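# Press the gauge pin on the magnet-marked fixture post

## Task

Find the one post of the checking fixture that has a yellow magnet on it. Press that post's gauge pin fully home and keep it fully in for about one second; afterwards it may spring back out. Do not disturb the other three pins, and do not move the magnet.

## Robot and tools

Robot: two UR20 arms, left_arm and right_arm, each ending in a Robotiq 2F-85 two-finger gripper with a camera on its wrist (cam_left_wrist and cam_right_wrist, both 896x504). There are no fixed cameras. In the scene frame the origin sits at table-top height midway between the nominal bases. +z points up, +x points out over the table, and left_arm is on the +y side. Image left and right do not match these names. The calibrated left base is at (+0.060, +0.928, 0) m and the right base at (-0.064, -0.817, 0) m, each turned very slightly about z.

Frames: every reported hand position, orientation (quat_wxyz), velocity and Hand target is given in that arm's own base frame. Offsets in commands are taken along the axes of the arm's current Hand target. The gripper's fingers point along its +z, they open and close along its y, and a block sticks out about 10 cm toward its +x. end_effector_position is the point between the closed pads. Closed fingertips reach about 19 mm past it, and fully open ones about 6 mm past it.

Command row: every row has 18 numbers, each in [-1, 1], and both arms are always present. First come the 9 left numbers: dx, dy, dz, rx, ry, rz, gripper position, force_limit, speed. Then the same 9 for the right arm. dx..rz are an offset, not a pose. They are measured from the arm's Hand target as it was when the action or move began, not from the previous row. 1.0 equals 0.6 m of travel or 180 degrees, and rx, ry, rz together form one rotation vector. Sending the same offset again moves the arm further. Six zeros re-request the current Hand target, and this also ends a push. Gripper position: +1 is fully open (85 mm), about -0.8 brings the pads together, and -1 closes until blocked. force_limit and speed scale grip strength and finger speed (about 20 to 150 mm/s). To keep a gripper as it is, repeat its last three numbers, because 0 counts as a command.

execute_actions(actions, cameras): actions is a list of actions. Each action is a table of up to 15 rows, one per 1/30 s step, and a short table holds its last row until the 15 steps are done. An empty list just reports the state. cameras takes a list of names, [] for none, or null/["all"] for all.

move(target, speed, blend, stop_force, zero, blocking, cameras): drives each gripper in a straight line toward its offset from its Hand target. target is either one 18-number row or a list of up to 15 rows, and every row counts from the same starting Hand targets. speed is in m/s (0.002 to 4.2, default 0.25), either one value or one per target. blend is a corner radius in metres for lists. stop_force is in N (6 to 120, one value for both arms). It ends an arm's path when the push against its motion rises that far above its zero, and then the arm backs off slightly. Do not rely on it for light touches or while the gripper rotates. Leave it out when moving away from something. zero (only with stop_force, default true) re-zeros the moving arms first. blocking=false returns early and cannot be combined with stop_force. Paths do not avoid obstacles. Keep paths away from an arm's own base. The whole move stops after 10 s.

wait(seconds 0-10) lets time pass while each arm holds its last command. It is useful for the one-second hold. stop() brakes a running move. zoom_image(camera, region=[x0,y0,x1,y1]) gives a closer view of the latest image from a wrist camera, in pixels from the top-left corner, at most 504 by 504. zero_wrist_force(arm) tares that arm's wrist sensor. read_manual gives only licence texts. finished_scene(scene) ends the scene for good.

Results report, for each arm: Hand target (the last commanded pose after clipping), end_effector_position and quat, velocities (left out when Joint velocities read "within noise"), and joint positions and torques. Gripper lines give object_status (0 moving, 1 stopped while opening, 2 stopped while closing on something, 3 at target or fully closed) and position_measured in counts (3 open, 130 is about 40 mm, 230 means the pads meet). Wrist force and Wrist torque are given in the gripper's axes, plus a line with the peak since the last report. A move adds a "move:" line with the outcome (done, off_target, moving, held, fault) and any limits (paced, held). done means the arm is within 3 mm and 2 degrees of its target, but it does not say whether the arm touched anything. A gripper often stops short of its Hand target. If so, send the missing distance as an offset. Orientation commands are clipped to 32 degrees from the current orientation at each step. MOTOR HOT and OVER-TEMPERATURE FAULT lines warn about heating, which comes from pushing, loads or outstretched arms.

Avoid: net force on an arm of about 150 N (±25) or joint contact torques at their limits (wrist joints 98.4 N m). Either one stops the arm for 10 s. The arms are stiff, so aiming even slightly past a firm surface can cause a fault. Press slowly with a modest stop_force, and press and retreat in the same reply. Contact between the two arms, hard hits, pieces dropped or pushed off the table, the magnet being moved, and contact with the other pins all count against the result. A plausible approach: find the magnet in the images, put a closed gripper's tip above the marked pin, press in slowly, wait about 1 s, then lift away.

Each tool is called after "Request:" by a JSON object that holds its "api" and its "payload".

## Session

Request:
{"api": "execute_actions", "payload": {"actions": []}}

Scene clock: 0.00 s.
left_arm: end_effector_position=(+0.6452, +0.5338, +0.3687) position_measured=3 object_status=3 end_effector_quat_wxyz=(+0.054, +0.895, -0.431, +0.101) | right_arm: end_effector_position=(+1.0094, -0.4085, +0.1239) position_measured=3 object_status=3 end_effector_quat_wxyz=(+0.497, -0.362, -0.574, -0.541)
Joint positions: left_arm=[0.541 -1.507 2.094 -2.179 -1.799 -1.706] | right_arm=[2.693 -2.576 -1.22 -2.623 2.507 -0.374]
Joint velocities: within noise
Joint torques (N m): no reading
Motor temperatures (°C): left_arm=[24 36 26 39 35 34] | right_arm=[29 36 36 38 34 39]
Wrist force (N): no reading
Wrist torque (N m): no reading
Wrist force, peak (N): no reading
Hand target: left_arm +0.6452, +0.5338, +0.3687; +0.054, +0.895, -0.431, +0.101 | right_arm +1.0094, -0.4085, +0.1239; +0.497, -0.362, -0.574, -0.541
Tool commands: left_gripper/position=+1.0 left_gripper/force_limit=+1.0 left_gripper/speed=+1.0 right_gripper/position=+1.0 right_gripper/force_limit=+1.0 right_gripper/speed=+1.0

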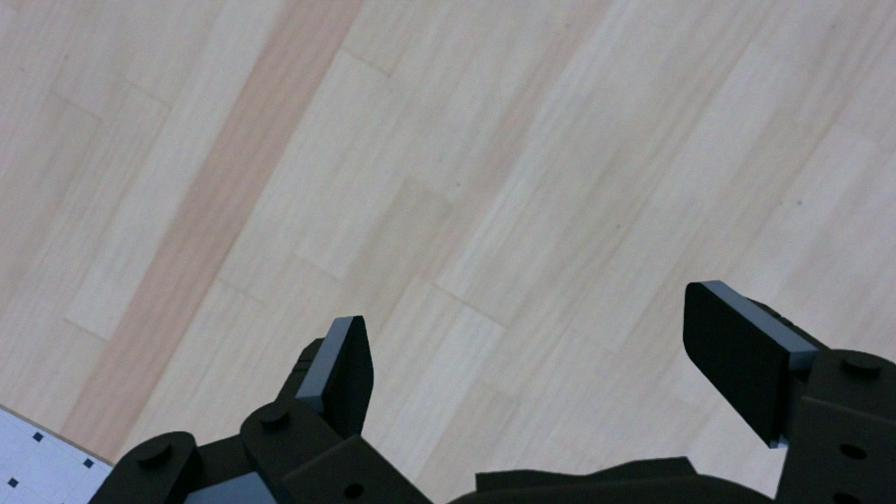

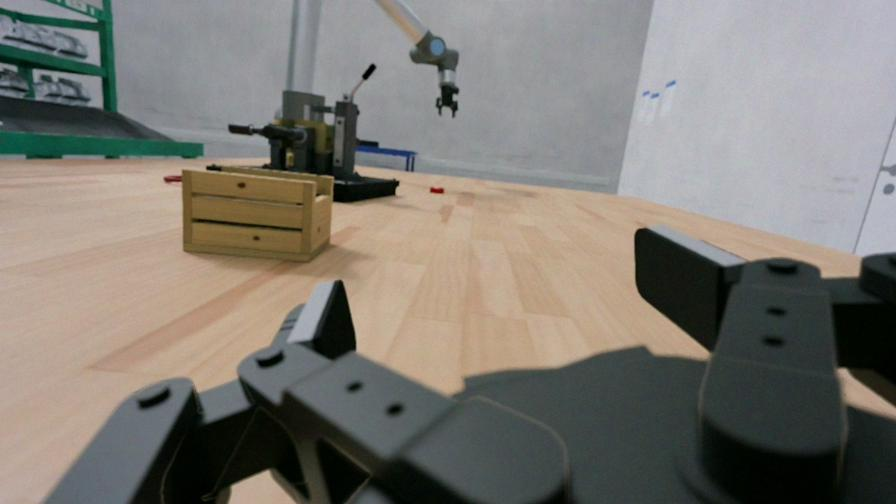

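Request:
{"api": "zoom_image", "payload": {"camera": "cam_right_wrist", "region": [150, 50, 480, 280]}}

Request:
{"api": "zoom_image", "payload": {"camera": "cam_left_wrist", "region": [0, 380, 160, 504]}}

Scaled by 1.527 from the camera's 896x504 image, which has a finer 1280x720 frame.

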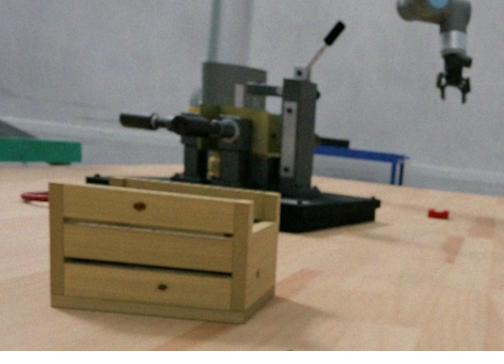

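Scaled by 3.150 from the camera's 896x504 image, which has a finer 1280x720 frame.

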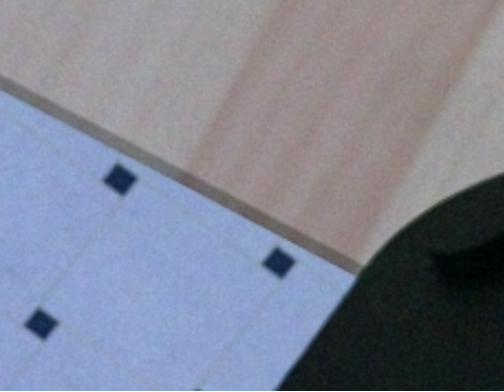

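Request:
{"api": "move", "payload": {"target": [0.855,0.627,-0.222,0,0,0,-1,1,0,0,0,0,0,0,0,1,1,1], "cameras": ["cam_left_wrist"]}}

Scene clock: 4.03 s.
left_arm: end_effector_position=(+0.6453, -0.0662, +0.6182) position_measured=232 object_status=3 end_effector_quat_wxyz=(+0.054, +0.895, -0.431, +0.101) | right_arm: end_effector_position=(+1.0094, -0.4085, +0.1239) position_measured=3 object_status=3 end_effector_quat_wxyz=(+0.497, -0.362, -0.574, -0.541)
Joint positions: left_arm=[-0.349 -1.937 2.11 -1.935 -1.697 -2.606] | right_arm=[2.693 -2.576 -1.22 -2.623 2.507 -0.374]
Joint velocities: within noise
Joint torques (N m): left_arm=[-18.68 -42.24 -128.93 -6.76 5.33 -3.65] | right_arm=[-0.06 238.83 69.98 -3.76 -0.1 -0.73]
Motor temperatures (°C): left_arm=[24 36 26 39 35 34] | right_arm=[29 36 36 38 34 39]
Wrist force (N): left_arm=[-0.3 -0.2 0.5] | right_arm=[0.1 0.3 0.4]
Wrist torque (N m): left_arm=[-0.05 0.02 -0.02] | right_arm=[0.05 -0.03 0.00]
Wrist force, peak (N): left_arm=[-2.3 -2.0 0.7] | right_arm=[0.4 0.5 -0.1]
Hand target: left_arm +0.6454, -0.0663, +0.6183; +0.054, +0.895, -0.431, +0.101 | right_arm +1.0094, -0.4085, +0.1239; +0.497, -0.362, -0.574, -0.541
Off the commanded pose: left_arm 0.000 m, 0 deg | right_arm 0.000 m, 0 deg.
move: done
camera_calibration:
cam_left_wrist: T_world_to_cam=[[-0.854395, -0.519376, -0.0160802, 0.543824], [-0.518451, 0.849978, 0.0935224, 0.356251], [-0.0349055, 0.0882418, -0.995487, 0.769804], [0, 0, 0, 1]] pos_world=[0.676209, -0.0882849, 0.741758]
Images, in order (width x height): cam_left_wrist 896x504.

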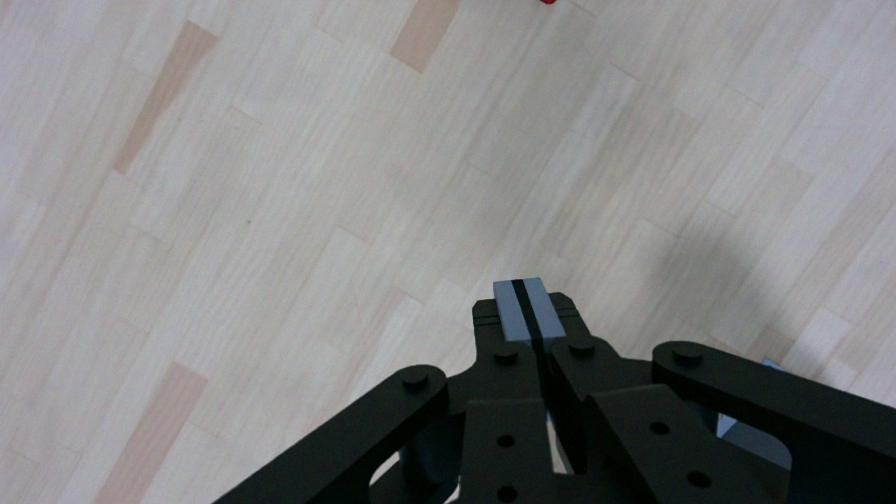

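Request:
{"api": "move", "payload": {"target": [0.622,0.585,-0.02,0,0,0,-1,1,0,0,0,0,0,0,0,1,1,1], "cameras": ["cam_left_wrist"]}}

Scene clock: 6.83 s.
left_arm: end_effector_position=(+0.5964, -0.5664, +0.7178) position_measured=232 object_status=3 end_effector_quat_wxyz=(+0.054, +0.895, -0.431, +0.101) | right_arm: end_effector_position=(+1.0094, -0.4085, +0.1239) position_measured=3 object_status=3 end_effector_quat_wxyz=(+0.497, -0.362, -0.574, -0.541)
Joint positions: left_arm=[-1.014 -1.758 1.859 -1.9 -1.554 -3.256] | right_arm=[2.693 -2.576 -1.22 -2.623 2.507 -0.374]
Joint velocities: within noise
Joint torques (N m): left_arm=[-18.98 -40 -132.22 -7.57 5.49 -5.1] | right_arm=[3.72 244.8 74.27 -3.7 -0.19 -0.92]
Motor temperatures (°C): left_arm=[24 36 26 39 35 34] | right_arm=[29 36 36 38 34 39]
Wrist force (N): left_arm=[0.5 -0.5 -0.2] | right_arm=[0.0 0.5 0.0]
Wrist torque (N m): left_arm=[-0.12 -0.07 0.05] | right_arm=[0.08 0.01 0.00]
Wrist force, peak (N): left_arm=[-2.8 -2.5 0.5] | right_arm=[-0.1 0.7 -0.1]
Hand target: left_arm +0.5964, -0.5666, +0.7179; +0.054, +0.895, -0.431, +0.101 | right_arm +1.0094, -0.4085, +0.1239; +0.497, -0.362, -0.574, -0.541
Off the commanded pose: left_arm 0.000 m, 0 deg | right_arm 0.000 m, 0 deg.
move: done
camera_calibration:
cam_left_wrist: T_world_to_cam=[[-0.854395, -0.519376, -0.0160802, 0.24377], [-0.518451, 0.849978, 0.0935224, 0.746681], [-0.0349055, 0.0882418, -0.995487, 0.911482], [0, 0, 0, 1]] pos_world=[0.627209, -0.588485, 0.841458]
Images, in order (width x height): cam_left_wrist 896x504.

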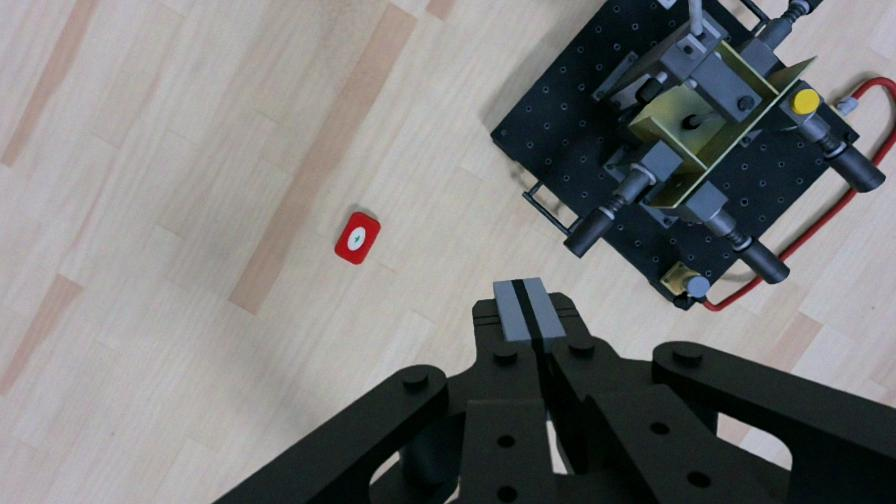

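Request:
{"api": "zoom_image", "payload": {"camera": "cam_left_wrist", "region": [480, 0, 896, 320]}}

Scaled by 1.212 from the camera's 896x504 image, which has a finer 1280x720 frame.

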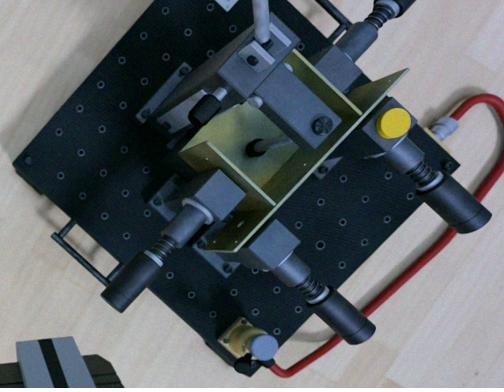

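Request:
{"api": "move", "payload": {"target": [-0.257,1.0,0.41,-0.089,-0.035,0.785,-1,1,0,0,0,0,0,0,0,1,1,1], "speed": 0.4, "cameras": ["cam_left_wrist"]}}

Request:
{"api": "zoom_image", "payload": {"camera": "cam_left_wrist", "region": [200, 0, 704, 300]}}

Scene clock: 12.30 s.
left_arm: end_effector_position=(+0.0664, -0.8683, +0.4490) position_measured=232 object_status=3 end_effector_quat_wxyz=(+0.000, +0.117, +0.993, +0.000) | right_arm: end_effector_position=(+1.0094, -0.4085, +0.1239) position_measured=3 object_status=3 end_effector_quat_wxyz=(+0.497, -0.362, -0.574, -0.541)
Joint positions: left_arm=[-1.727 -1.536 1.979 -2.013 -1.571 -1.493] | right_arm=[2.693 -2.576 -1.22 -2.623 2.507 -0.374]
Joint velocities: within noise
Joint torques (N m): left_arm=[-18.84 -77.69 -121.9 -12.35 5.12 1.7] | right_arm=[0.79 244.84 70.33 -3.84 -0.2 -0.63]
Motor temperatures (°C): left_arm=[24 36 26 39 35 34] | right_arm=[29 36 36 38 34 39]
Wrist force (N): left_arm=[0.1 -0.3 0.3] | right_arm=[0.3 0.4 0.3]
Wrist torque (N m): left_arm=[-0.15 -0.13 0.11] | right_arm=[0.06 -0.06 0.00]
Wrist force, peak (N): left_arm=[1.0 -2.4 -1.2] | right_arm=[0.4 0.8 0.2]
Hand target: left_arm +0.0663, -0.8683, +0.4490; +0.000, +0.117, +0.993, +0.000 | right_arm +1.0094, -0.4085, +0.1239; +0.497, -0.362, -0.574, -0.541
Off the commanded pose: left_arm 0.000 m, 0 deg | right_arm 0.000 m, 0 deg.
move: done
camera_calibration:
cam_left_wrist: T_world_to_cam=[[0.355964, 0.934489, 0.00452824, 0.802553], [0.886085, -0.339058, 0.316058, -0.471957], [0.296888, -0.108493, -0.948729, 0.438111], [0, 0, 0, 1]] pos_world=[0.00244371, -0.862466, 0.56118]
Images, in order (width x height): cam_left_wrist 896x504.

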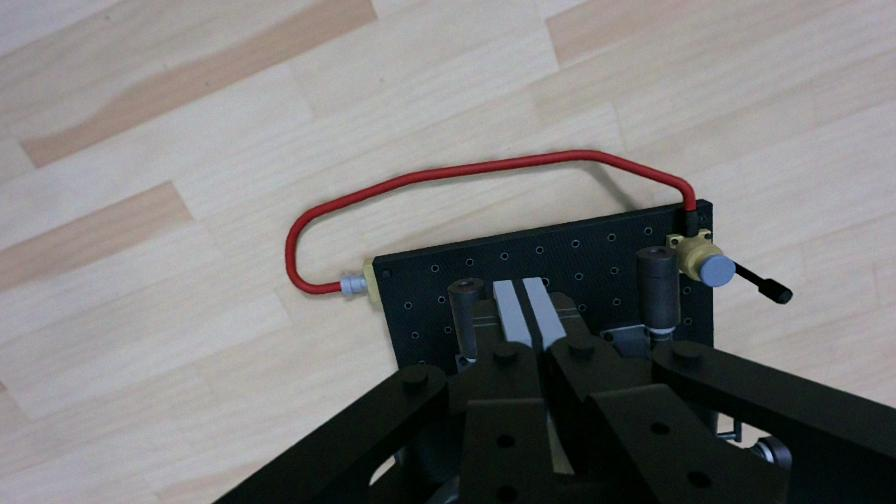

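Scaled by 1.000.

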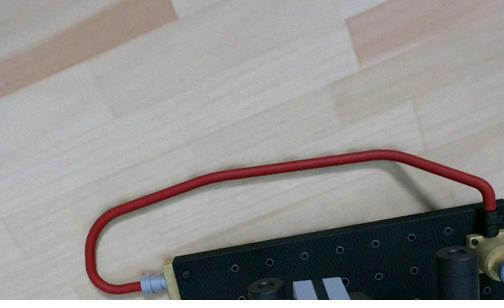

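Request:
{"api": "move", "payload": {"target": [-0.07,-0.0227,0.332,0,0,-0.011,-1,1,0,0,0,0,0,0,0,1,1,1], "cameras": ["cam_left_wrist"]}}

Request:
{"api": "zoom_image", "payload": {"camera": "cam_left_wrist", "region": [300, 204, 800, 504]}}

Scene clock: 14.97 s.
left_arm: end_effector_position=(+0.1040, -0.8912, +0.2499) position_measured=232 object_status=3 end_effector_quat_wxyz=(+0.000, +0.100, +0.995, +0.000) | right_arm: end_effector_position=(+1.0094, -0.4085, +0.1239) position_measured=3 object_status=3 end_effector_quat_wxyz=(+0.497, -0.362, -0.574, -0.541)
Joint positions: left_arm=[-1.681 -1.362 2.105 -2.313 -1.571 -1.48] | right_arm=[2.693 -2.576 -1.22 -2.623 2.507 -0.374]
Joint velocities: within noise
Joint torques (N m): left_arm=[17.16 -92.21 -62.43 -11.93 0.36 2.4] | right_arm=[-4.37 244.56 69.61 -3.68 0.32 -0.06]
Motor temperatures (°C): left_arm=[24 36 26 39 35 34] | right_arm=[29 36 36 37 34 39]
Wrist force (N): left_arm=[-0.1 -0.4 -0.5] | right_arm=[-0.1 0.4 0.0]
Wrist torque (N m): left_arm=[-0.15 -0.07 0.05] | right_arm=[0.06 0.03 0.00]
Wrist force, peak (N): left_arm=[0.8 0.0 -3.3] | right_arm=[0.3 0.8 -0.1]
Hand target: left_arm +0.1040, -0.8912, +0.2498; +0.000, +0.100, +0.995, +0.000 | right_arm +1.0094, -0.4085, +0.1239; +0.497, -0.362, -0.574, -0.541
Off the commanded pose: left_arm 0.000 m, 0 deg | right_arm 0.000 m, 0 deg.
move: done
camera_calibration:
cam_left_wrist: T_world_to_cam=[[0.323777, 0.946122, 0.00455408, 0.825148], [0.897131, -0.308533, 0.31617, -0.424023], [0.300541, -0.0982831, -0.948692, 0.24431], [0, 0, 0, 1]] pos_world=[0.0398146, -0.887505, 0.362081]
Images, in order (width x height): cam_left_wrist 896x504.

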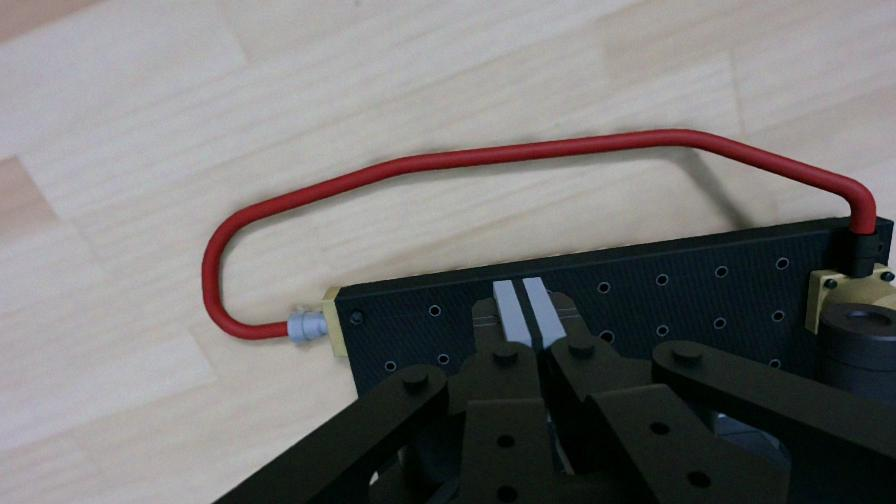

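Scaled by 1.008 from the camera's 896x504 image, which has a finer 1280x720 frame.

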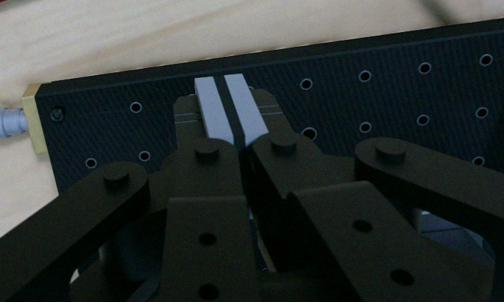

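Request:
{"api": "move", "payload": {"target": [-0.025,-0.005,0.158,0,0,0,-1,1,0,0,0,0,0,0,0,1,1,1], "stop_force": 15, "speed": 0.1, "cameras": ["cam_left_wrist"]}}

Request:
{"api": "zoom_image", "payload": {"camera": "cam_left_wrist", "region": [300, 204, 800, 504]}}

Scene clock: 17.67 s.
left_arm: end_effector_position=(+0.1181, -0.8970, +0.1550) position_measured=232 object_status=3 end_effector_quat_wxyz=(+0.000, +0.100, +0.995, +0.000) | right_arm: end_effector_position=(+1.0094, -0.4085, +0.1239) position_measured=3 object_status=3 end_effector_quat_wxyz=(+0.497, -0.362, -0.574, -0.541)
Joint positions: left_arm=[-1.664 -1.26 2.148 -2.458 -1.571 -1.463] | right_arm=[2.693 -2.576 -1.22 -2.623 2.507 -0.374]
Joint velocities: within noise
Joint torques (N m): left_arm=[19.85 -109.35 -52.97 -12.46 -1.24 2.05] | right_arm=[-0.04 244.07 69.39 -3.51 -0.37 -0.51]
Motor temperatures (°C): left_arm=[24 36 26 39 35 34] | right_arm=[29 36 36 37 34 39]
Wrist force (N): left_arm=[0.4 -0.3 -0.3] | right_arm=[0.2 0.2 0.1]
Wrist torque (N m): left_arm=[-0.17 -0.18 0.07] | right_arm=[0.03 -0.04 0.00]
Wrist force, peak (N): left_arm=[0.4 -0.3 -2.1] | right_arm=[0.5 0.6 0.1]
Hand target: left_arm +0.1181, -0.8970, +0.1550; +0.000, +0.100, +0.995, +0.000 | right_arm +1.0094, -0.4085, +0.1239; +0.497, -0.362, -0.574, -0.541
Off the commanded pose: left_arm 0.000 m, 0 deg | right_arm 0.000 m, 0 deg.
move: done
camera_calibration:
cam_left_wrist: T_world_to_cam=[[0.32372, 0.946141, 0.00463294, 0.826565], [0.89716, -0.308509, 0.31611, -0.40851], [0.300514, -0.0981747, -0.948711, 0.149441], [0, 0, 0, 1]] pos_world=[0.0540145, -0.893405, 0.267081]
Images, in order (width x height): cam_left_wrist 896x504.

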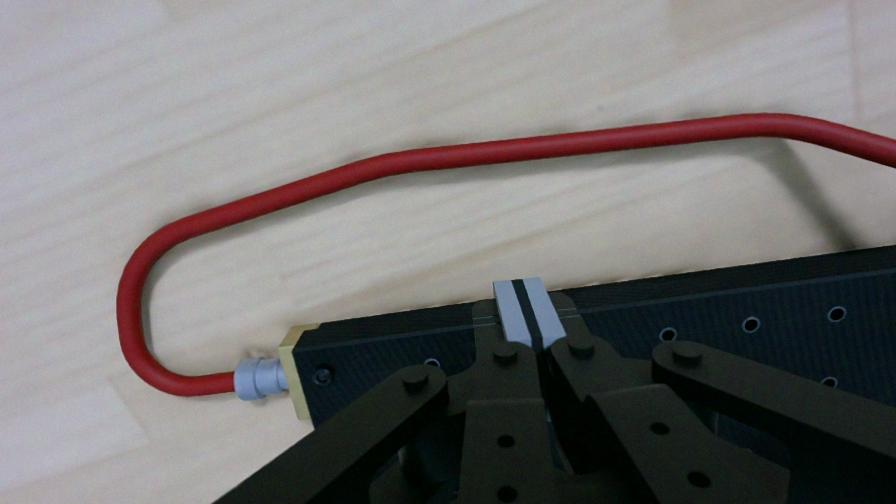

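Scaled by 1.008 from the camera's 896x504 image, which has a finer 1280x720 frame.

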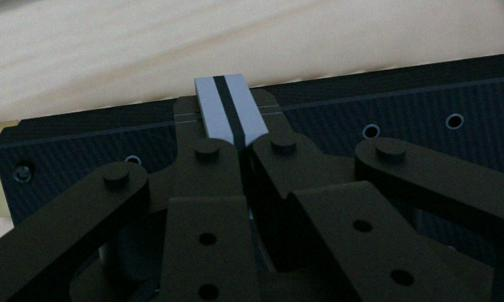

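Request:
{"api": "move", "payload": {"target": [-0.1,0,0,0,0,0,-1,1,0,0,0,0,0,0,0,1,1,1], "stop_force": 8, "speed": 0.03, "cameras": ["cam_right_wrist"]}}

Request:
{"api": "zoom_image", "payload": {"camera": "cam_right_wrist", "region": [150, 50, 480, 280]}}

Scene clock: 20.63 s.
left_arm: end_effector_position=(+0.1552, -0.9045, +0.1549) position_measured=232 object_status=3 end_effector_quat_wxyz=(+0.000, +0.100, +0.995, +0.000) | right_arm: end_effector_position=(+1.0094, -0.4085, +0.1239) position_measured=3 object_status=3 end_effector_quat_wxyz=(+0.497, -0.362, -0.574, -0.541)
Joint positions: left_arm=[-1.622 -1.249 2.13 -2.451 -1.571 -1.421] | right_arm=[2.693 -2.576 -1.22 -2.623 2.507 -0.374]
Joint velocities: within noise
Joint torques (N m): left_arm=[-12.09 -163.96 -53.35 -12.14 4.38 -3.35] | right_arm=[-1.73 241.65 75.44 -3.4 -0.18 -0.47]
Motor temperatures (°C): left_arm=[24 36 26 39 35 34] | right_arm=[29 36 36 37 34 39]
Wrist force (N): left_arm=[6.1 -1.7 -0.1] | right_arm=[0.0 0.1 0.1]
Wrist torque (N m): left_arm=[-0.11 -0.23 0.12] | right_arm=[0.01 0.00 0.00]
Wrist force, peak (N): left_arm=[8.8 1.2 -0.6] | right_arm=[0.3 0.6 0.5]
Hand target: left_arm +0.1552, -0.9045, +0.1549; +0.000, +0.100, +0.995, +0.000 (not the last commanded pose) | right_arm +1.0094, -0.4085, +0.1239; +0.497, -0.362, -0.574, -0.541
Off the commanded pose: left_arm 0.022 m, 0 deg | right_arm 0.000 m, 0 deg.
move: contact (left_arm)
Images, in order (width x height): cam_right_wrist 896x504.

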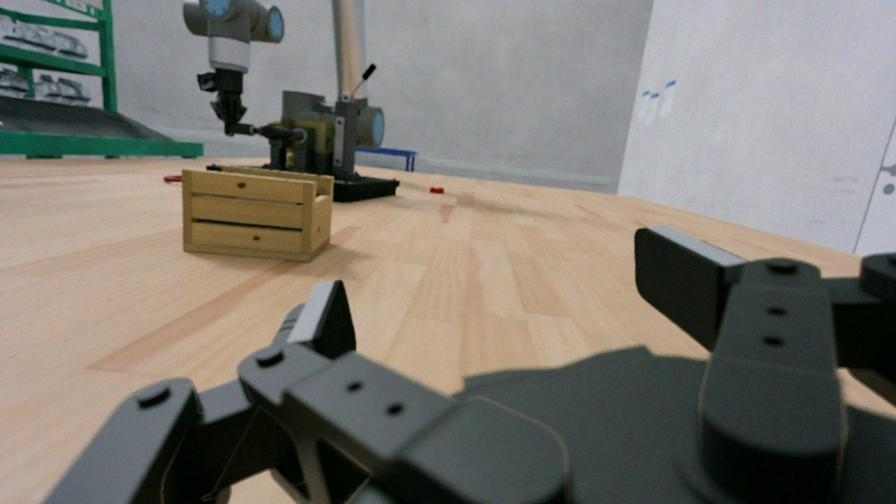

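Scaled by 1.527 from the camera's 896x504 image, which has a finer 1280x720 frame.

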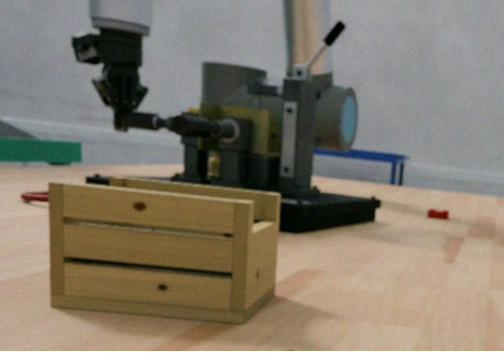

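Request:
{"api": "move", "payload": {"target": [-0.08,0,0,0,0,0,-1,1,0,0,0,0,0,0,0,1,1,1], "stop_force": 35, "speed": 0.02, "cameras": ["cam_right_wrist"]}}

Request:
{"api": "zoom_image", "payload": {"camera": "cam_right_wrist", "region": [150, 50, 480, 280]}}

Scene clock: 23.10 s.
left_arm: end_effector_position=(+0.1722, -0.9080, +0.1550) position_measured=232 object_status=3 end_effector_quat_wxyz=(+0.000, +0.100, +0.995, +0.000) | right_arm: end_effector_position=(+1.0094, -0.4085, +0.1239) position_measured=3 object_status=3 end_effector_quat_wxyz=(+0.497, -0.362, -0.574, -0.541)
Joint positions: left_arm=[-1.603 -1.243 2.121 -2.448 -1.571 -1.402] | right_arm=[2.693 -2.576 -1.22 -2.623 2.507 -0.374]
Joint velocities: within noise
Joint torques (N m): left_arm=[7.14 -172.21 -51.84 -9.29 8.05 -5.02] | right_arm=[2.13 242.89 70.12 -3.67 -0.15 -0.82]
Motor temperatures (°C): left_arm=[24 36 26 39 35 34] | right_arm=[29 36 36 37 34 39]
Wrist force (N): left_arm=[30.3 -6.7 3.9] | right_arm=[0.3 0.3 -0.1]
Wrist torque (N m): left_arm=[-0.22 -0.89 0.37] | right_arm=[0.05 -0.06 0.00]
Wrist force, peak (N): left_arm=[99.4 12.3 -20.1] | right_arm=[0.2 0.4 0.6]
Hand target: left_arm +0.1721, -0.9080, +0.1550; +0.000, +0.100, +0.995, +0.000 (not the last commanded pose) | right_arm +1.0094, -0.4085, +0.1239; +0.497, -0.362, -0.574, -0.541
Off the commanded pose: left_arm 0.031 m, 0 deg | right_arm 0.000 m, 0 deg.
move: contact (left_arm)
Images, in order (width x height): cam_right_wrist 896x504.

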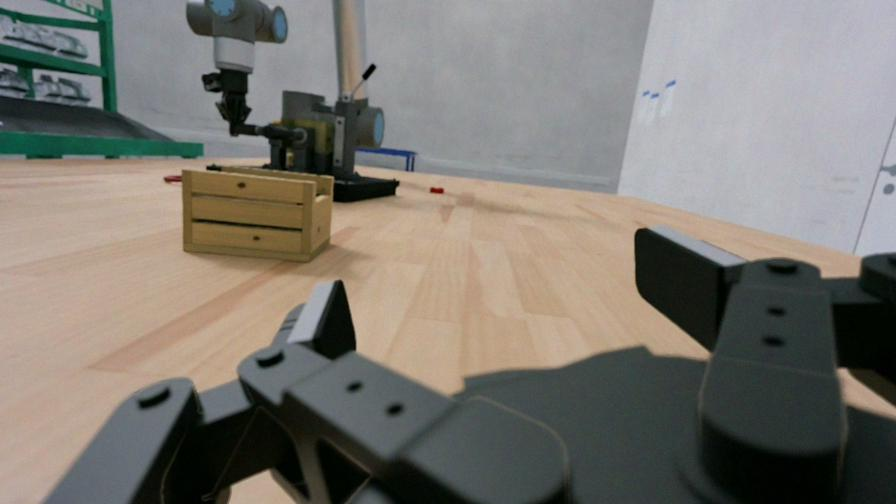

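Scaled by 1.527 from the camera's 896x504 image, which has a finer 1280x720 frame.

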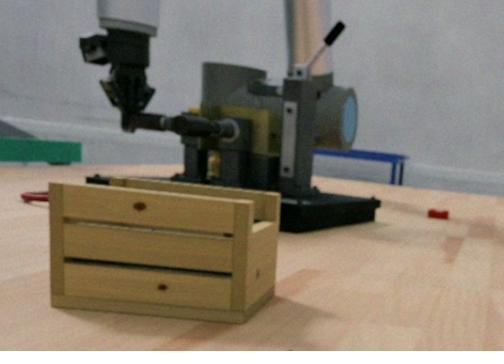

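Request:
{"api": "move", "payload": {"target": [-0.005,0,0,0,0,0,-1,1,0,0,0,0,0,0,0,1,1,1], "stop_force": 15, "speed": 0.004, "cameras": []}}

Request:
{"api": "wait", "payload": {"seconds": 1.3, "cameras": []}}

Request:
{"api": "move", "payload": {"target": [0.1,0,0,0,0,0,-1,1,0,0,0,0,0,0,0,1,1,1], "speed": 0.1, "cameras": ["cam_left_wrist"]}}

Scene clock: 24.20 s.
left_arm: end_effector_position=(+0.1723, -0.9079, +0.1549) position_measured=232 object_status=3 end_effector_quat_wxyz=(+0.000, +0.100, +0.995, +0.000) | right_arm: end_effector_position=(+1.0094, -0.4085, +0.1239) position_measured=3 object_status=3 end_effector_quat_wxyz=(+0.497, -0.362, -0.574, -0.541)
Joint positions: left_arm=[-1.603 -1.243 2.121 -2.448 -1.571 -1.402] | right_arm=[2.693 -2.576 -1.22 -2.623 2.507 -0.374]
Joint velocities: within noise
Joint torques (N m): left_arm=[25.45 -158.17 -70.75 -8.53 19.44 -4.75] | right_arm=[1.1 240.8 69.75 -3.87 -0.06 -0.06]
Motor temperatures (°C): left_arm=[24 36 26 39 35 34] | right_arm=[29 36 36 37 34 39]
Wrist force (N): left_arm=[45.9 -13.4 2.5] | right_arm=[0.1 0.5 0.0]
Wrist torque (N m): left_arm=[-0.43 -1.29 0.57] | right_arm=[0.08 -0.02 0.00]
Wrist force, peak (N): left_arm=[50.0 -15.6 1.2] | right_arm=[0.1 0.7 0.4]
Hand target: left_arm +0.1723, -0.9079, +0.1549; +0.000, +0.100, +0.995, +0.000 (not the last commanded pose) | right_arm +1.0094, -0.4085, +0.1239; +0.497, -0.362, -0.574, -0.541
Off the commanded pose: left_arm 0.003 m, 0 deg | right_arm 0.000 m, 0 deg.
move: contact (left_arm)
No camera images: "cameras" was empty.

Scene clock: 25.50 s.
left_arm: end_effector_position=(+0.1723, -0.9080, +0.1549) position_measured=232 object_status=3 end_effector_quat_wxyz=(+0.000, +0.100, +0.995, +0.000) | right_arm: end_effector_position=(+1.0094, -0.4085, +0.1239) position_measured=3 object_status=3 end_effector_quat_wxyz=(+0.497, -0.362, -0.574, -0.541)
Joint positions: left_arm=[-1.603 -1.243 2.121 -2.448 -1.571 -1.402] | right_arm=[2.693 -2.576 -1.22 -2.623 2.507 -0.374]
Joint velocities: within noise
Joint torques (N m): left_arm=[21.93 -160.13 -56.61 -11.92 18.63 -4.78] | right_arm=[-3.03 239.69 70.8 -2.99 0.08 0.04]
Motor temperatures (°C): left_arm=[24 36 26 39 35 34] | right_arm=[29 36 36 37 34 39]
Wrist force (N): left_arm=[45.6 -11.7 2.5] | right_arm=[0.2 0.2 0.1]
Wrist torque (N m): left_arm=[-0.38 -1.27 0.54] | right_arm=[0.02 -0.03 0.00]
Wrist force, peak (N): left_arm=[46.2 -13.4 2.4] | right_arm=[-0.4 0.5 -0.2]
Hand target: left_arm +0.1723, -0.9079, +0.1549; +0.000, +0.100, +0.995, +0.000 (not the last commanded pose) | right_arm +1.0094, -0.4085, +0.1239; +0.497, -0.362, -0.574, -0.541
Tool commands: left_gripper/position=-1.0 left_gripper/force_limit=+1.0 left_gripper/speed=+0.0 right_gripper/position=+1.0 right_gripper/force_limit=+1.0 right_gripper/speed=+1.0
Off the commanded pose: left_arm 0.003 m, 0 deg | right_arm 0.000 m, 0 deg.
wait: 1.30 s; at rest by 0.17 s
No camera images: "cameras" was empty.

Scene clock: 26.57 s.
left_arm: end_effector_position=(+0.1136, -0.8960, +0.1549) position_measured=232 object_status=3 end_effector_quat_wxyz=(+0.000, +0.100, +0.995, +0.000) | right_arm: end_effector_position=(+1.0094, -0.4085, +0.1239) position_measured=3 object_status=3 end_effector_quat_wxyz=(+0.497, -0.362, -0.574, -0.541)
Joint positions: left_arm=[-1.669 -1.262 2.151 -2.459 -1.571 -1.469] | right_arm=[2.693 -2.576 -1.22 -2.623 2.507 -0.374]
Joint velocities: within noise
Joint torques (N m): left_arm=[-10.21 -165.9 -51.45 -12.79 1.08 -3.98] | right_arm=[-3.24 242.88 71.5 -3.2 0.2 -0.35]
Motor temperatures (°C): left_arm=[24 36 26 39 35 34] | right_arm=[29 36 36 37 34 39]
Wrist force (N): left_arm=[-1.9 4.4 -0.4] | right_arm=[0.5 0.5 0.1]
Wrist torque (N m): left_arm=[0.69 0.23 0.07] | right_arm=[0.08 -0.09 0.00]
Wrist force, peak (N): left_arm=[45.1 -11.6 2.5] | right_arm=[0.3 0.6 0.3]
Hand target: left_arm +0.1135, -0.8960, +0.1549; +0.000, +0.100, +0.995, +0.000 | right_arm +1.0094, -0.4085, +0.1239; +0.497, -0.362, -0.574, -0.541
Off the commanded pose: left_arm 0.000 m, 0 deg | right_arm 0.000 m, 0 deg.
move: done
camera_calibration:
cam_left_wrist: T_world_to_cam=[[0.323645, 0.946167, 0.00457104, 0.827118], [0.897218, -0.308428, 0.316026, -0.404072], [0.300423, -0.0981789, -0.94874, 0.150899], [0, 0, 0, 1]] pos_world=[0.0495144, -0.892405, 0.267081]
Images, in order (width x height): cam_left_wrist 896x504.

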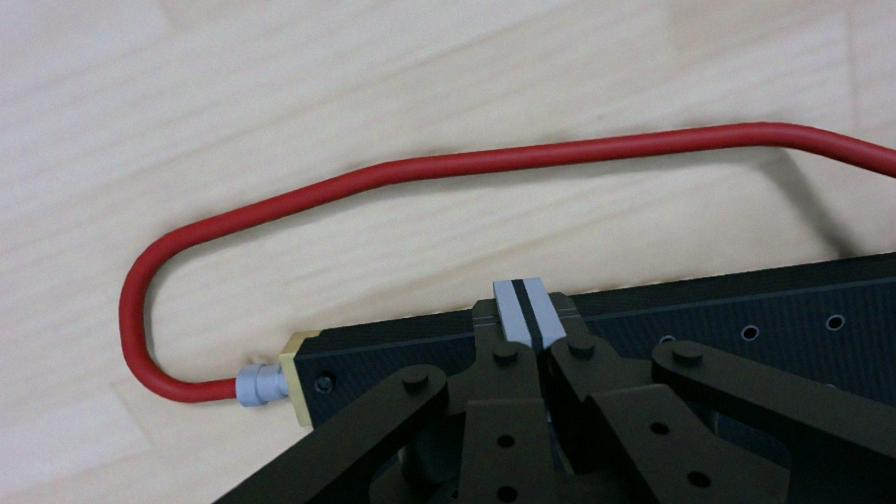

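Request:
{"api": "finished_scene", "payload": {"scene": 1}}

The scene is finished: the task was done.


## Next scene

The same job, from a new start.

Request:
{"api": "execute_actions", "payload": {"actions": []}}

Scene clock: 0.00 s.
left_arm: end_effector_position=(+1.6020, +0.5513, +0.3701) position_measured=3 object_status=3 end_effector_quat_wxyz=(-0.049, +0.940, +0.190, +0.279) | right_arm: end_effector_position=(+0.4481, +0.4679, +0.3319) position_measured=3 object_status=3 end_effector_quat_wxyz=(-0.272, +0.502, +0.649, +0.503)
Joint positions: left_arm=[0.193 -0.686 0.985 -2.439 -1.472 -3.319] | right_arm=[4.007 -1.969 -2.772 1.193 2.076 2.519]
Joint velocities: within noise
Joint torques (N m): no reading
Motor temperatures (°C): left_arm=[24 35 26 38 34 34] | right_arm=[28 35 36 37 34 38]
Wrist force (N): no reading
Wrist torque (N m): no reading
Wrist force, peak (N): no reading
Hand target: left_arm +1.6020, +0.5513, +0.3701; -0.049, +0.940, +0.190, +0.279 | right_arm +0.4481, +0.4679, +0.3319; -0.272, +0.502, +0.649, +0.503
Tool commands: left_gripper/position=+1.0 left_gripper/force_limit=+1.0 left_gripper/speed=+1.0 right_gripper/position=+1.0 right_gripper/force_limit=+1.0 right_gripper/speed=+1.0
camera_calibration:
cam_left_wrist: T_world_to_cam=[[0.280319, -0.958405, -0.0536817, 0.116011], [-0.933413, -0.259108, -0.248199, 1.75322], [0.223966, 0.119682, -0.967221, 0.0591923], [0, 0, 0, 1]] pos_world=[1.5907, 0.558373, 0.498626]
cam_right_wrist: T_world_to_cam=[[0.956613, -0.13676, 0.257272, -0.433465], [0.120637, -0.61784, -0.776995, 0.502422], [0.265214, 0.774319, -0.574535, -0.162484], [0, 0, 0, 1]] pos_world=[0.39714, 0.37695, 0.408545]

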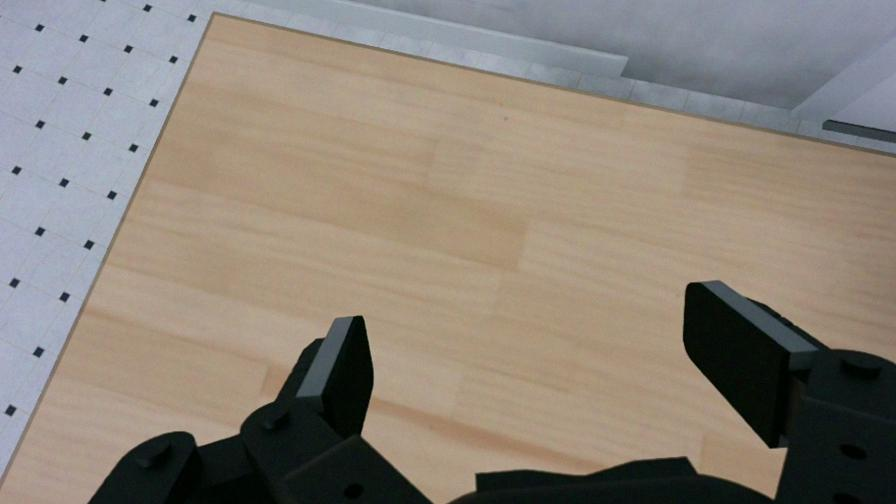

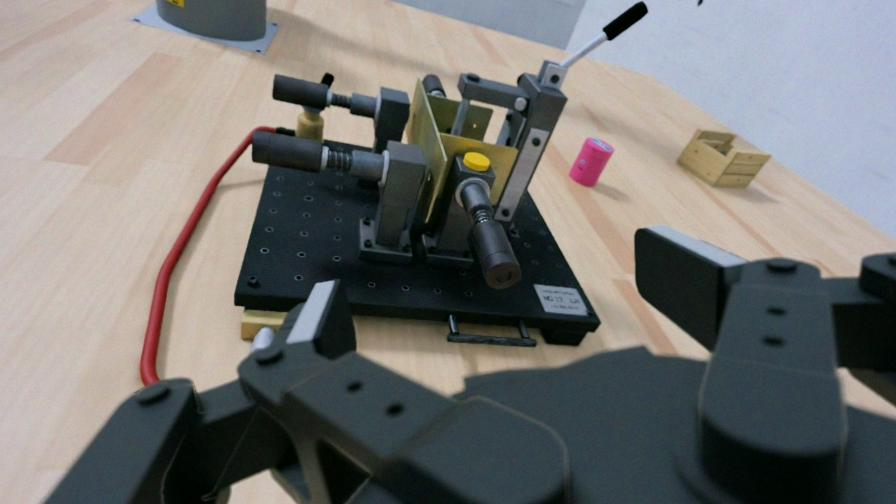

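Request:
{"api": "move", "payload": {"target": [0,0,0,0,0,0,1,1,1,-0.213,0.061,0.399,0,0,0,-1,1,0], "cameras": ["cam_right_wrist"], "speed": 0.3}}

Request:
{"api": "zoom_image", "payload": {"camera": "cam_right_wrist", "region": [350, 130, 700, 370]}}

Scene clock: 2.93 s.
left_arm: end_effector_position=(+1.6020, +0.5513, +0.3701) position_measured=3 object_status=3 end_effector_quat_wxyz=(-0.049, +0.940, +0.190, +0.279) | right_arm: end_effector_position=(+0.5627, +0.6406, +0.1533) position_measured=232 object_status=3 end_effector_quat_wxyz=(-0.272, +0.502, +0.649, +0.503)
Joint positions: left_arm=[0.193 -0.686 0.985 -2.439 -1.472 -3.319] | right_arm=[4.05 -2.357 -2.49 1.307 2.037 2.538]
Joint velocities: within noise
Joint torques (N m): left_arm=[1.4 -272.58 -105.15 -11.77 1.47 -0.49] | right_arm=[21.31 129.66 11.95 3.11 -2.95 5.87]
Motor temperatures (°C): left_arm=[24 35 26 38 34 34] | right_arm=[28 35 36 37 34 38]
Wrist force (N): left_arm=[0.2 0.1 -0.4] | right_arm=[-1.0 0.2 0.0]
Wrist torque (N m): left_arm=[0.00 -0.05 -0.01] | right_arm=[0.07 0.16 -0.13]
Wrist force, peak (N): left_arm=[0.6 -0.4 -0.5] | right_arm=[-3.2 0.2 3.0]
Hand target: left_arm +1.6020, +0.5513, +0.3701; -0.049, +0.940, +0.190, +0.279 | right_arm +0.5628, +0.6408, +0.1531; -0.272, +0.502, +0.649, +0.503
Off the commanded pose: left_arm 0.000 m, 0 deg | right_arm 0.000 m, 0 deg.
move: done
camera_calibration:
cam_right_wrist: T_world_to_cam=[[0.956611, -0.13675, 0.257283, -0.473436], [0.120652, -0.617842, -0.77699, 0.456532], [0.265214, 0.774319, -0.574535, -0.429188], [0, 0, 0, 1]] pos_world=[0.51164, 0.54965, 0.229945]
Images, in order (width x height): cam_right_wrist 896x504.

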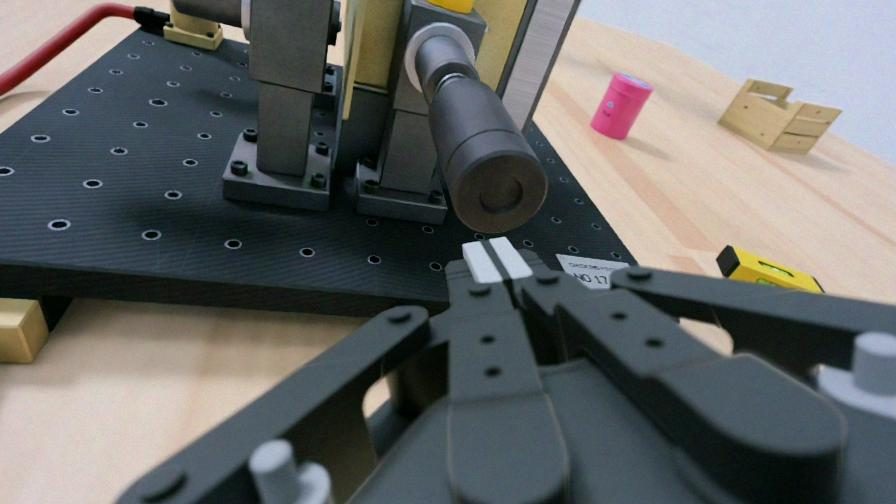

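Scaled by 1.440 from the camera's 896x504 image, which has a finer 1280x720 frame.

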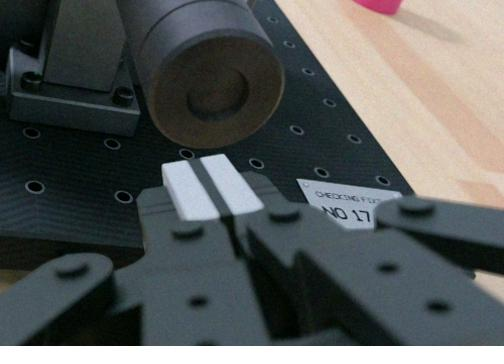

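Request:
{"api": "move", "payload": {"target": [[0,0,0,0,0,0,1,1,1,0.0028,0.0175,0.026,0,0,0,-1,1,0],[0,0,0,0,0,0,1,1,1,0.0225,0.0148,0.072,0,0,0,-1,1,0]], "cameras": ["cam_right_wrist"], "speed": [0.05,0.03], "stop_force": 8}}

Scene clock: 5.90 s.
left_arm: end_effector_position=(+1.6020, +0.5513, +0.3701) position_measured=3 object_status=3 end_effector_quat_wxyz=(-0.049, +0.940, +0.190, +0.279) | right_arm: end_effector_position=(+0.5738, +0.6644, +0.1531) position_measured=232 object_status=3 end_effector_quat_wxyz=(-0.272, +0.502, +0.649, +0.503)
Joint positions: left_arm=[0.193 -0.686 0.985 -2.439 -1.472 -3.319] | right_arm=[4.06 -2.352 -2.458 1.272 2.028 2.542]
Joint velocities: within noise
Joint torques (N m): left_arm=[1.98 -277.47 -102.9 -12.43 0.83 -0.6] | right_arm=[-14.01 133.36 -6.08 13.23 6.8 -7.15]
Motor temperatures (°C): left_arm=[24 35 26 38 34 34] | right_arm=[28 35 36 37 34 38]
Wrist force (N): left_arm=[0.4 0.0 -0.3] | right_arm=[-3.7 1.9 -5.9]
Wrist torque (N m): left_arm=[0.00 -0.08 -0.01] | right_arm=[0.05 0.19 -0.10]
Wrist force, peak (N): left_arm=[0.6 -0.2 -0.4] | right_arm=[-3.2 -0.1 -8.7]
Hand target: left_arm +1.6020, +0.5513, +0.3701; -0.049, +0.940, +0.190, +0.279 | right_arm +0.5738, +0.6644, +0.1531; -0.272, +0.502, +0.649, +0.503 (not the last commanded pose)
Off the commanded pose: left_arm 0.000 m, 0 deg | right_arm 0.021 m, 0 deg.
move: contact (right_arm); path passed 1 of 2 targets
camera_calibration:
cam_right_wrist: T_world_to_cam=[[0.956613, -0.13676, 0.257272, -0.480837], [0.120637, -0.61784, -0.776995, 0.469737], [0.265214, 0.774319, -0.574535, -0.450702], [0, 0, 0, 1]] pos_world=[0.52284, 0.57345, 0.229745]
Images, in order (width x height): cam_right_wrist 896x504.

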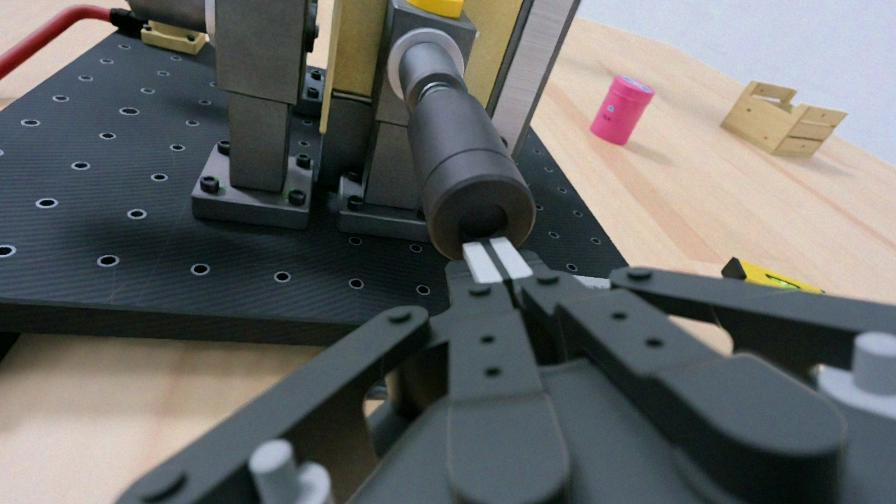

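Request:
{"api": "move", "payload": {"target": [[0,0,0,0,0,0,1,1,1,0.0092,-0.0013,0.0215,0,0,0,-1,1,0],[0,0,0,0,0,0,1,1,1,0.0157,-0.0021,0.0368,0,0,0,-1,1,0]], "cameras": ["cam_right_wrist"], "speed": [0.03,0.006], "stop_force": 45}}

Request:
{"api": "wait", "payload": {"seconds": 1.1, "cameras": []}}

Scene clock: 9.80 s.
left_arm: end_effector_position=(+1.6020, +0.5513, +0.3701) position_measured=3 object_status=3 end_effector_quat_wxyz=(-0.049, +0.940, +0.190, +0.279) | right_arm: end_effector_position=(+0.5731, +0.6809, +0.1531) position_measured=232 object_status=3 end_effector_quat_wxyz=(-0.272, +0.502, +0.649, +0.503)
Joint positions: left_arm=[0.193 -0.686 0.985 -2.439 -1.472 -3.319] | right_arm=[4.077 -2.351 -2.445 1.261 2.012 2.55]
Joint velocities: within noise
Joint torques (N m): left_arm=[4.09 -271.74 -103.55 -11.62 1.19 -0.67] | right_arm=[13.86 161.61 23.61 9.68 10.59 -5.84]
Motor temperatures (°C): left_arm=[24 35 26 38 34 34] | right_arm=[28 35 36 37 34 38]
Wrist force (N): left_arm=[0.0 -0.3 -0.2] | right_arm=[-20.9 3.3 -57.5]
Wrist torque (N m): left_arm=[-0.07 -0.01 -0.01] | right_arm=[0.19 0.26 -0.11]
Wrist force, peak (N): left_arm=[0.4 -0.2 -0.6] | right_arm=[-25.9 3.0 -73.7]
Hand target: left_arm +1.6020, +0.5513, +0.3701; -0.049, +0.940, +0.190, +0.279 | right_arm +0.5731, +0.6809, +0.1531; -0.272, +0.502, +0.649, +0.503 (not the last commanded pose)
Off the commanded pose: left_arm 0.000 m, 0 deg | right_arm 0.008 m, 0 deg.
move: contact (right_arm); path passed 1 of 2 targets
camera_calibration:
cam_right_wrist: T_world_to_cam=[[0.956582, -0.136836, 0.257347, -0.477772], [0.120632, -0.6179, -0.776948, 0.480055], [0.265329, 0.774258, -0.574565, -0.463282], [0, 0, 0, 1]] pos_world=[0.52204, 0.58995, 0.229745]
Images, in order (width x height): cam_right_wrist 896x504.

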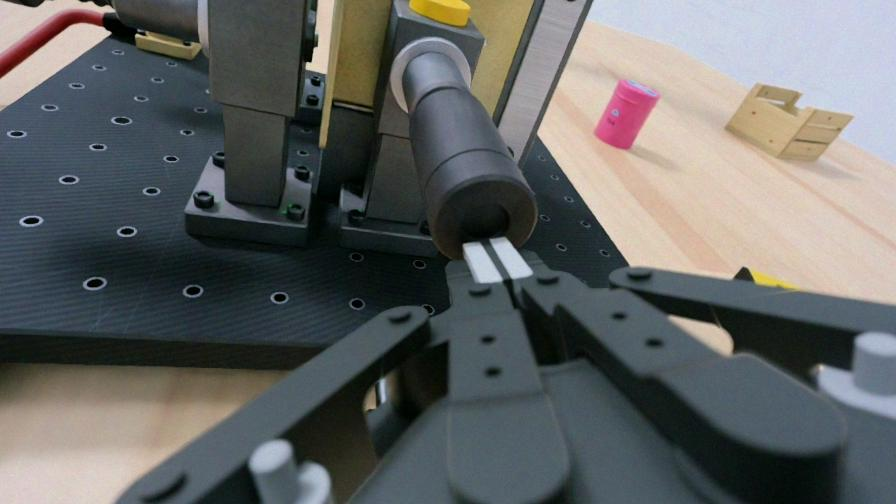

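Scene clock: 10.90 s.
left_arm: end_effector_position=(+1.6020, +0.5513, +0.3701) position_measured=3 object_status=3 end_effector_quat_wxyz=(-0.049, +0.940, +0.190, +0.279) | right_arm: end_effector_position=(+0.5731, +0.6809, +0.1531) position_measured=232 object_status=3 end_effector_quat_wxyz=(-0.272, +0.502, +0.649, +0.503)
Joint positions: left_arm=[0.193 -0.686 0.985 -2.439 -1.472 -3.319] | right_arm=[4.077 -2.351 -2.445 1.261 2.012 2.55]
Joint velocities: within noise
Joint torques (N m): left_arm=[-1.89 -272.21 -103.89 -11.45 0.3 -0.82] | right_arm=[14.77 147.53 23.79 10.54 9.74 -6.83]
Motor temperatures (°C): left_arm=[24 35 26 38 34 34] | right_arm=[28 35 36 37 34 38]
Wrist force (N): left_arm=[0.2 -0.1 -0.4] | right_arm=[-19.8 3.2 -54.9]
Wrist torque (N m): left_arm=[-0.03 -0.05 0.00] | right_arm=[0.12 0.29 -0.11]
Wrist force, peak (N): left_arm=[0.6 -0.2 -0.5] | right_arm=[-21.0 3.1 -57.2]
Hand target: left_arm +1.6020, +0.5513, +0.3701; -0.049, +0.940, +0.190, +0.279 | right_arm +0.5731, +0.6809, +0.1531; -0.272, +0.502, +0.649, +0.503 (not the last commanded pose)
Tool commands: left_gripper/position=+1.0 left_gripper/force_limit=+1.0 left_gripper/speed=+1.0 right_gripper/position=-1.0 right_gripper/force_limit=+1.0 right_gripper/speed=+0.0
Off the commanded pose: left_arm 0.000 m, 0 deg | right_arm 0.008 m, 0 deg.
wait: 1.10 s; at rest by 0.17 s
No camera images: "cameras" was empty.

Request:
{"api": "move", "payload": {"target": [0,0,0,0,0,0,1,1,1,-0.0184,0.0026,-0.043,0,0,0,-1,1,0], "cameras": ["cam_right_wrist"], "speed": 0.06}}

Request:
{"api": "finished_scene", "payload": {"scene": 2}}

Scene clock: 11.97 s.
left_arm: end_effector_position=(+1.6020, +0.5513, +0.3701) position_measured=3 object_status=3 end_effector_quat_wxyz=(-0.049, +0.940, +0.190, +0.279) | right_arm: end_effector_position=(+0.5744, +0.6530, +0.1531) position_measured=232 object_status=3 end_effector_quat_wxyz=(-0.272, +0.502, +0.649, +0.503)
Joint positions: left_arm=[0.193 -0.686 0.985 -2.439 -1.472 -3.319] | right_arm=[4.047 -2.353 -2.467 1.279 2.039 2.537]
Joint velocities: within noise
Joint torques (N m): left_arm=[-2.74 -269.54 -104.52 -12.34 1.07 -0.32] | right_arm=[-22.35 129.54 -19.13 15.55 4.67 -6.24]
Motor temperatures (°C): left_arm=[24 35 26 38 34 34] | right_arm=[28 35 36 37 34 38]
Wrist force (N): left_arm=[0.4 -0.1 -0.3] | right_arm=[-0.5 -0.1 0.2]
Wrist torque (N m): left_arm=[-0.01 -0.07 -0.01] | right_arm=[0.01 0.07 -0.11]
Wrist force, peak (N): left_arm=[0.3 -0.5 -0.4] | right_arm=[-19.9 3.4 -55.0]
Hand target: left_arm +1.6020, +0.5513, +0.3701; -0.049, +0.940, +0.190, +0.279 | right_arm +0.5744, +0.6528, +0.1531; -0.272, +0.502, +0.649, +0.503
Off the commanded pose: left_arm 0.000 m, 0 deg | right_arm 0.000 m, 0 deg.
move: done
camera_calibration:
cam_right_wrist: T_world_to_cam=[[0.956582, -0.136836, 0.257347, -0.482833], [0.120632, -0.6179, -0.776948, 0.462659], [0.265329, 0.774258, -0.574565, -0.442026], [0, 0, 0, 1]] pos_world=[0.52334, 0.56205, 0.229745]
Images, in order (width x height): cam_right_wrist 896x504.

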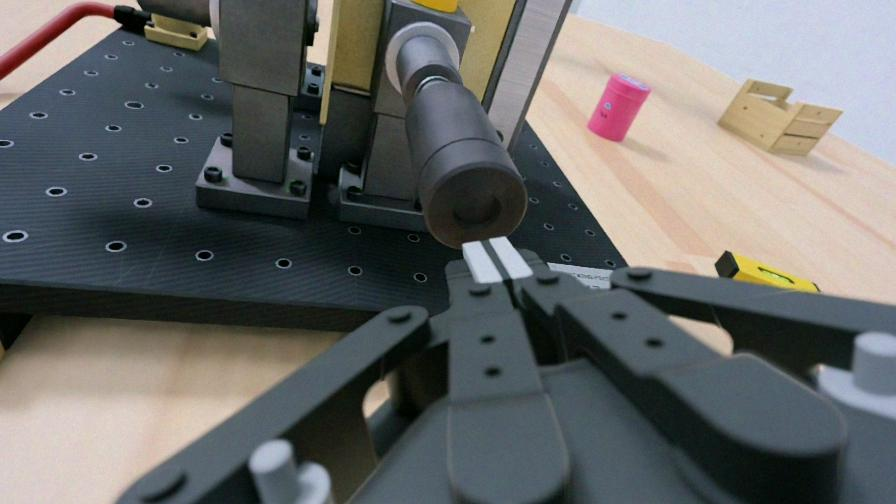

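The scene is finished: the task was done.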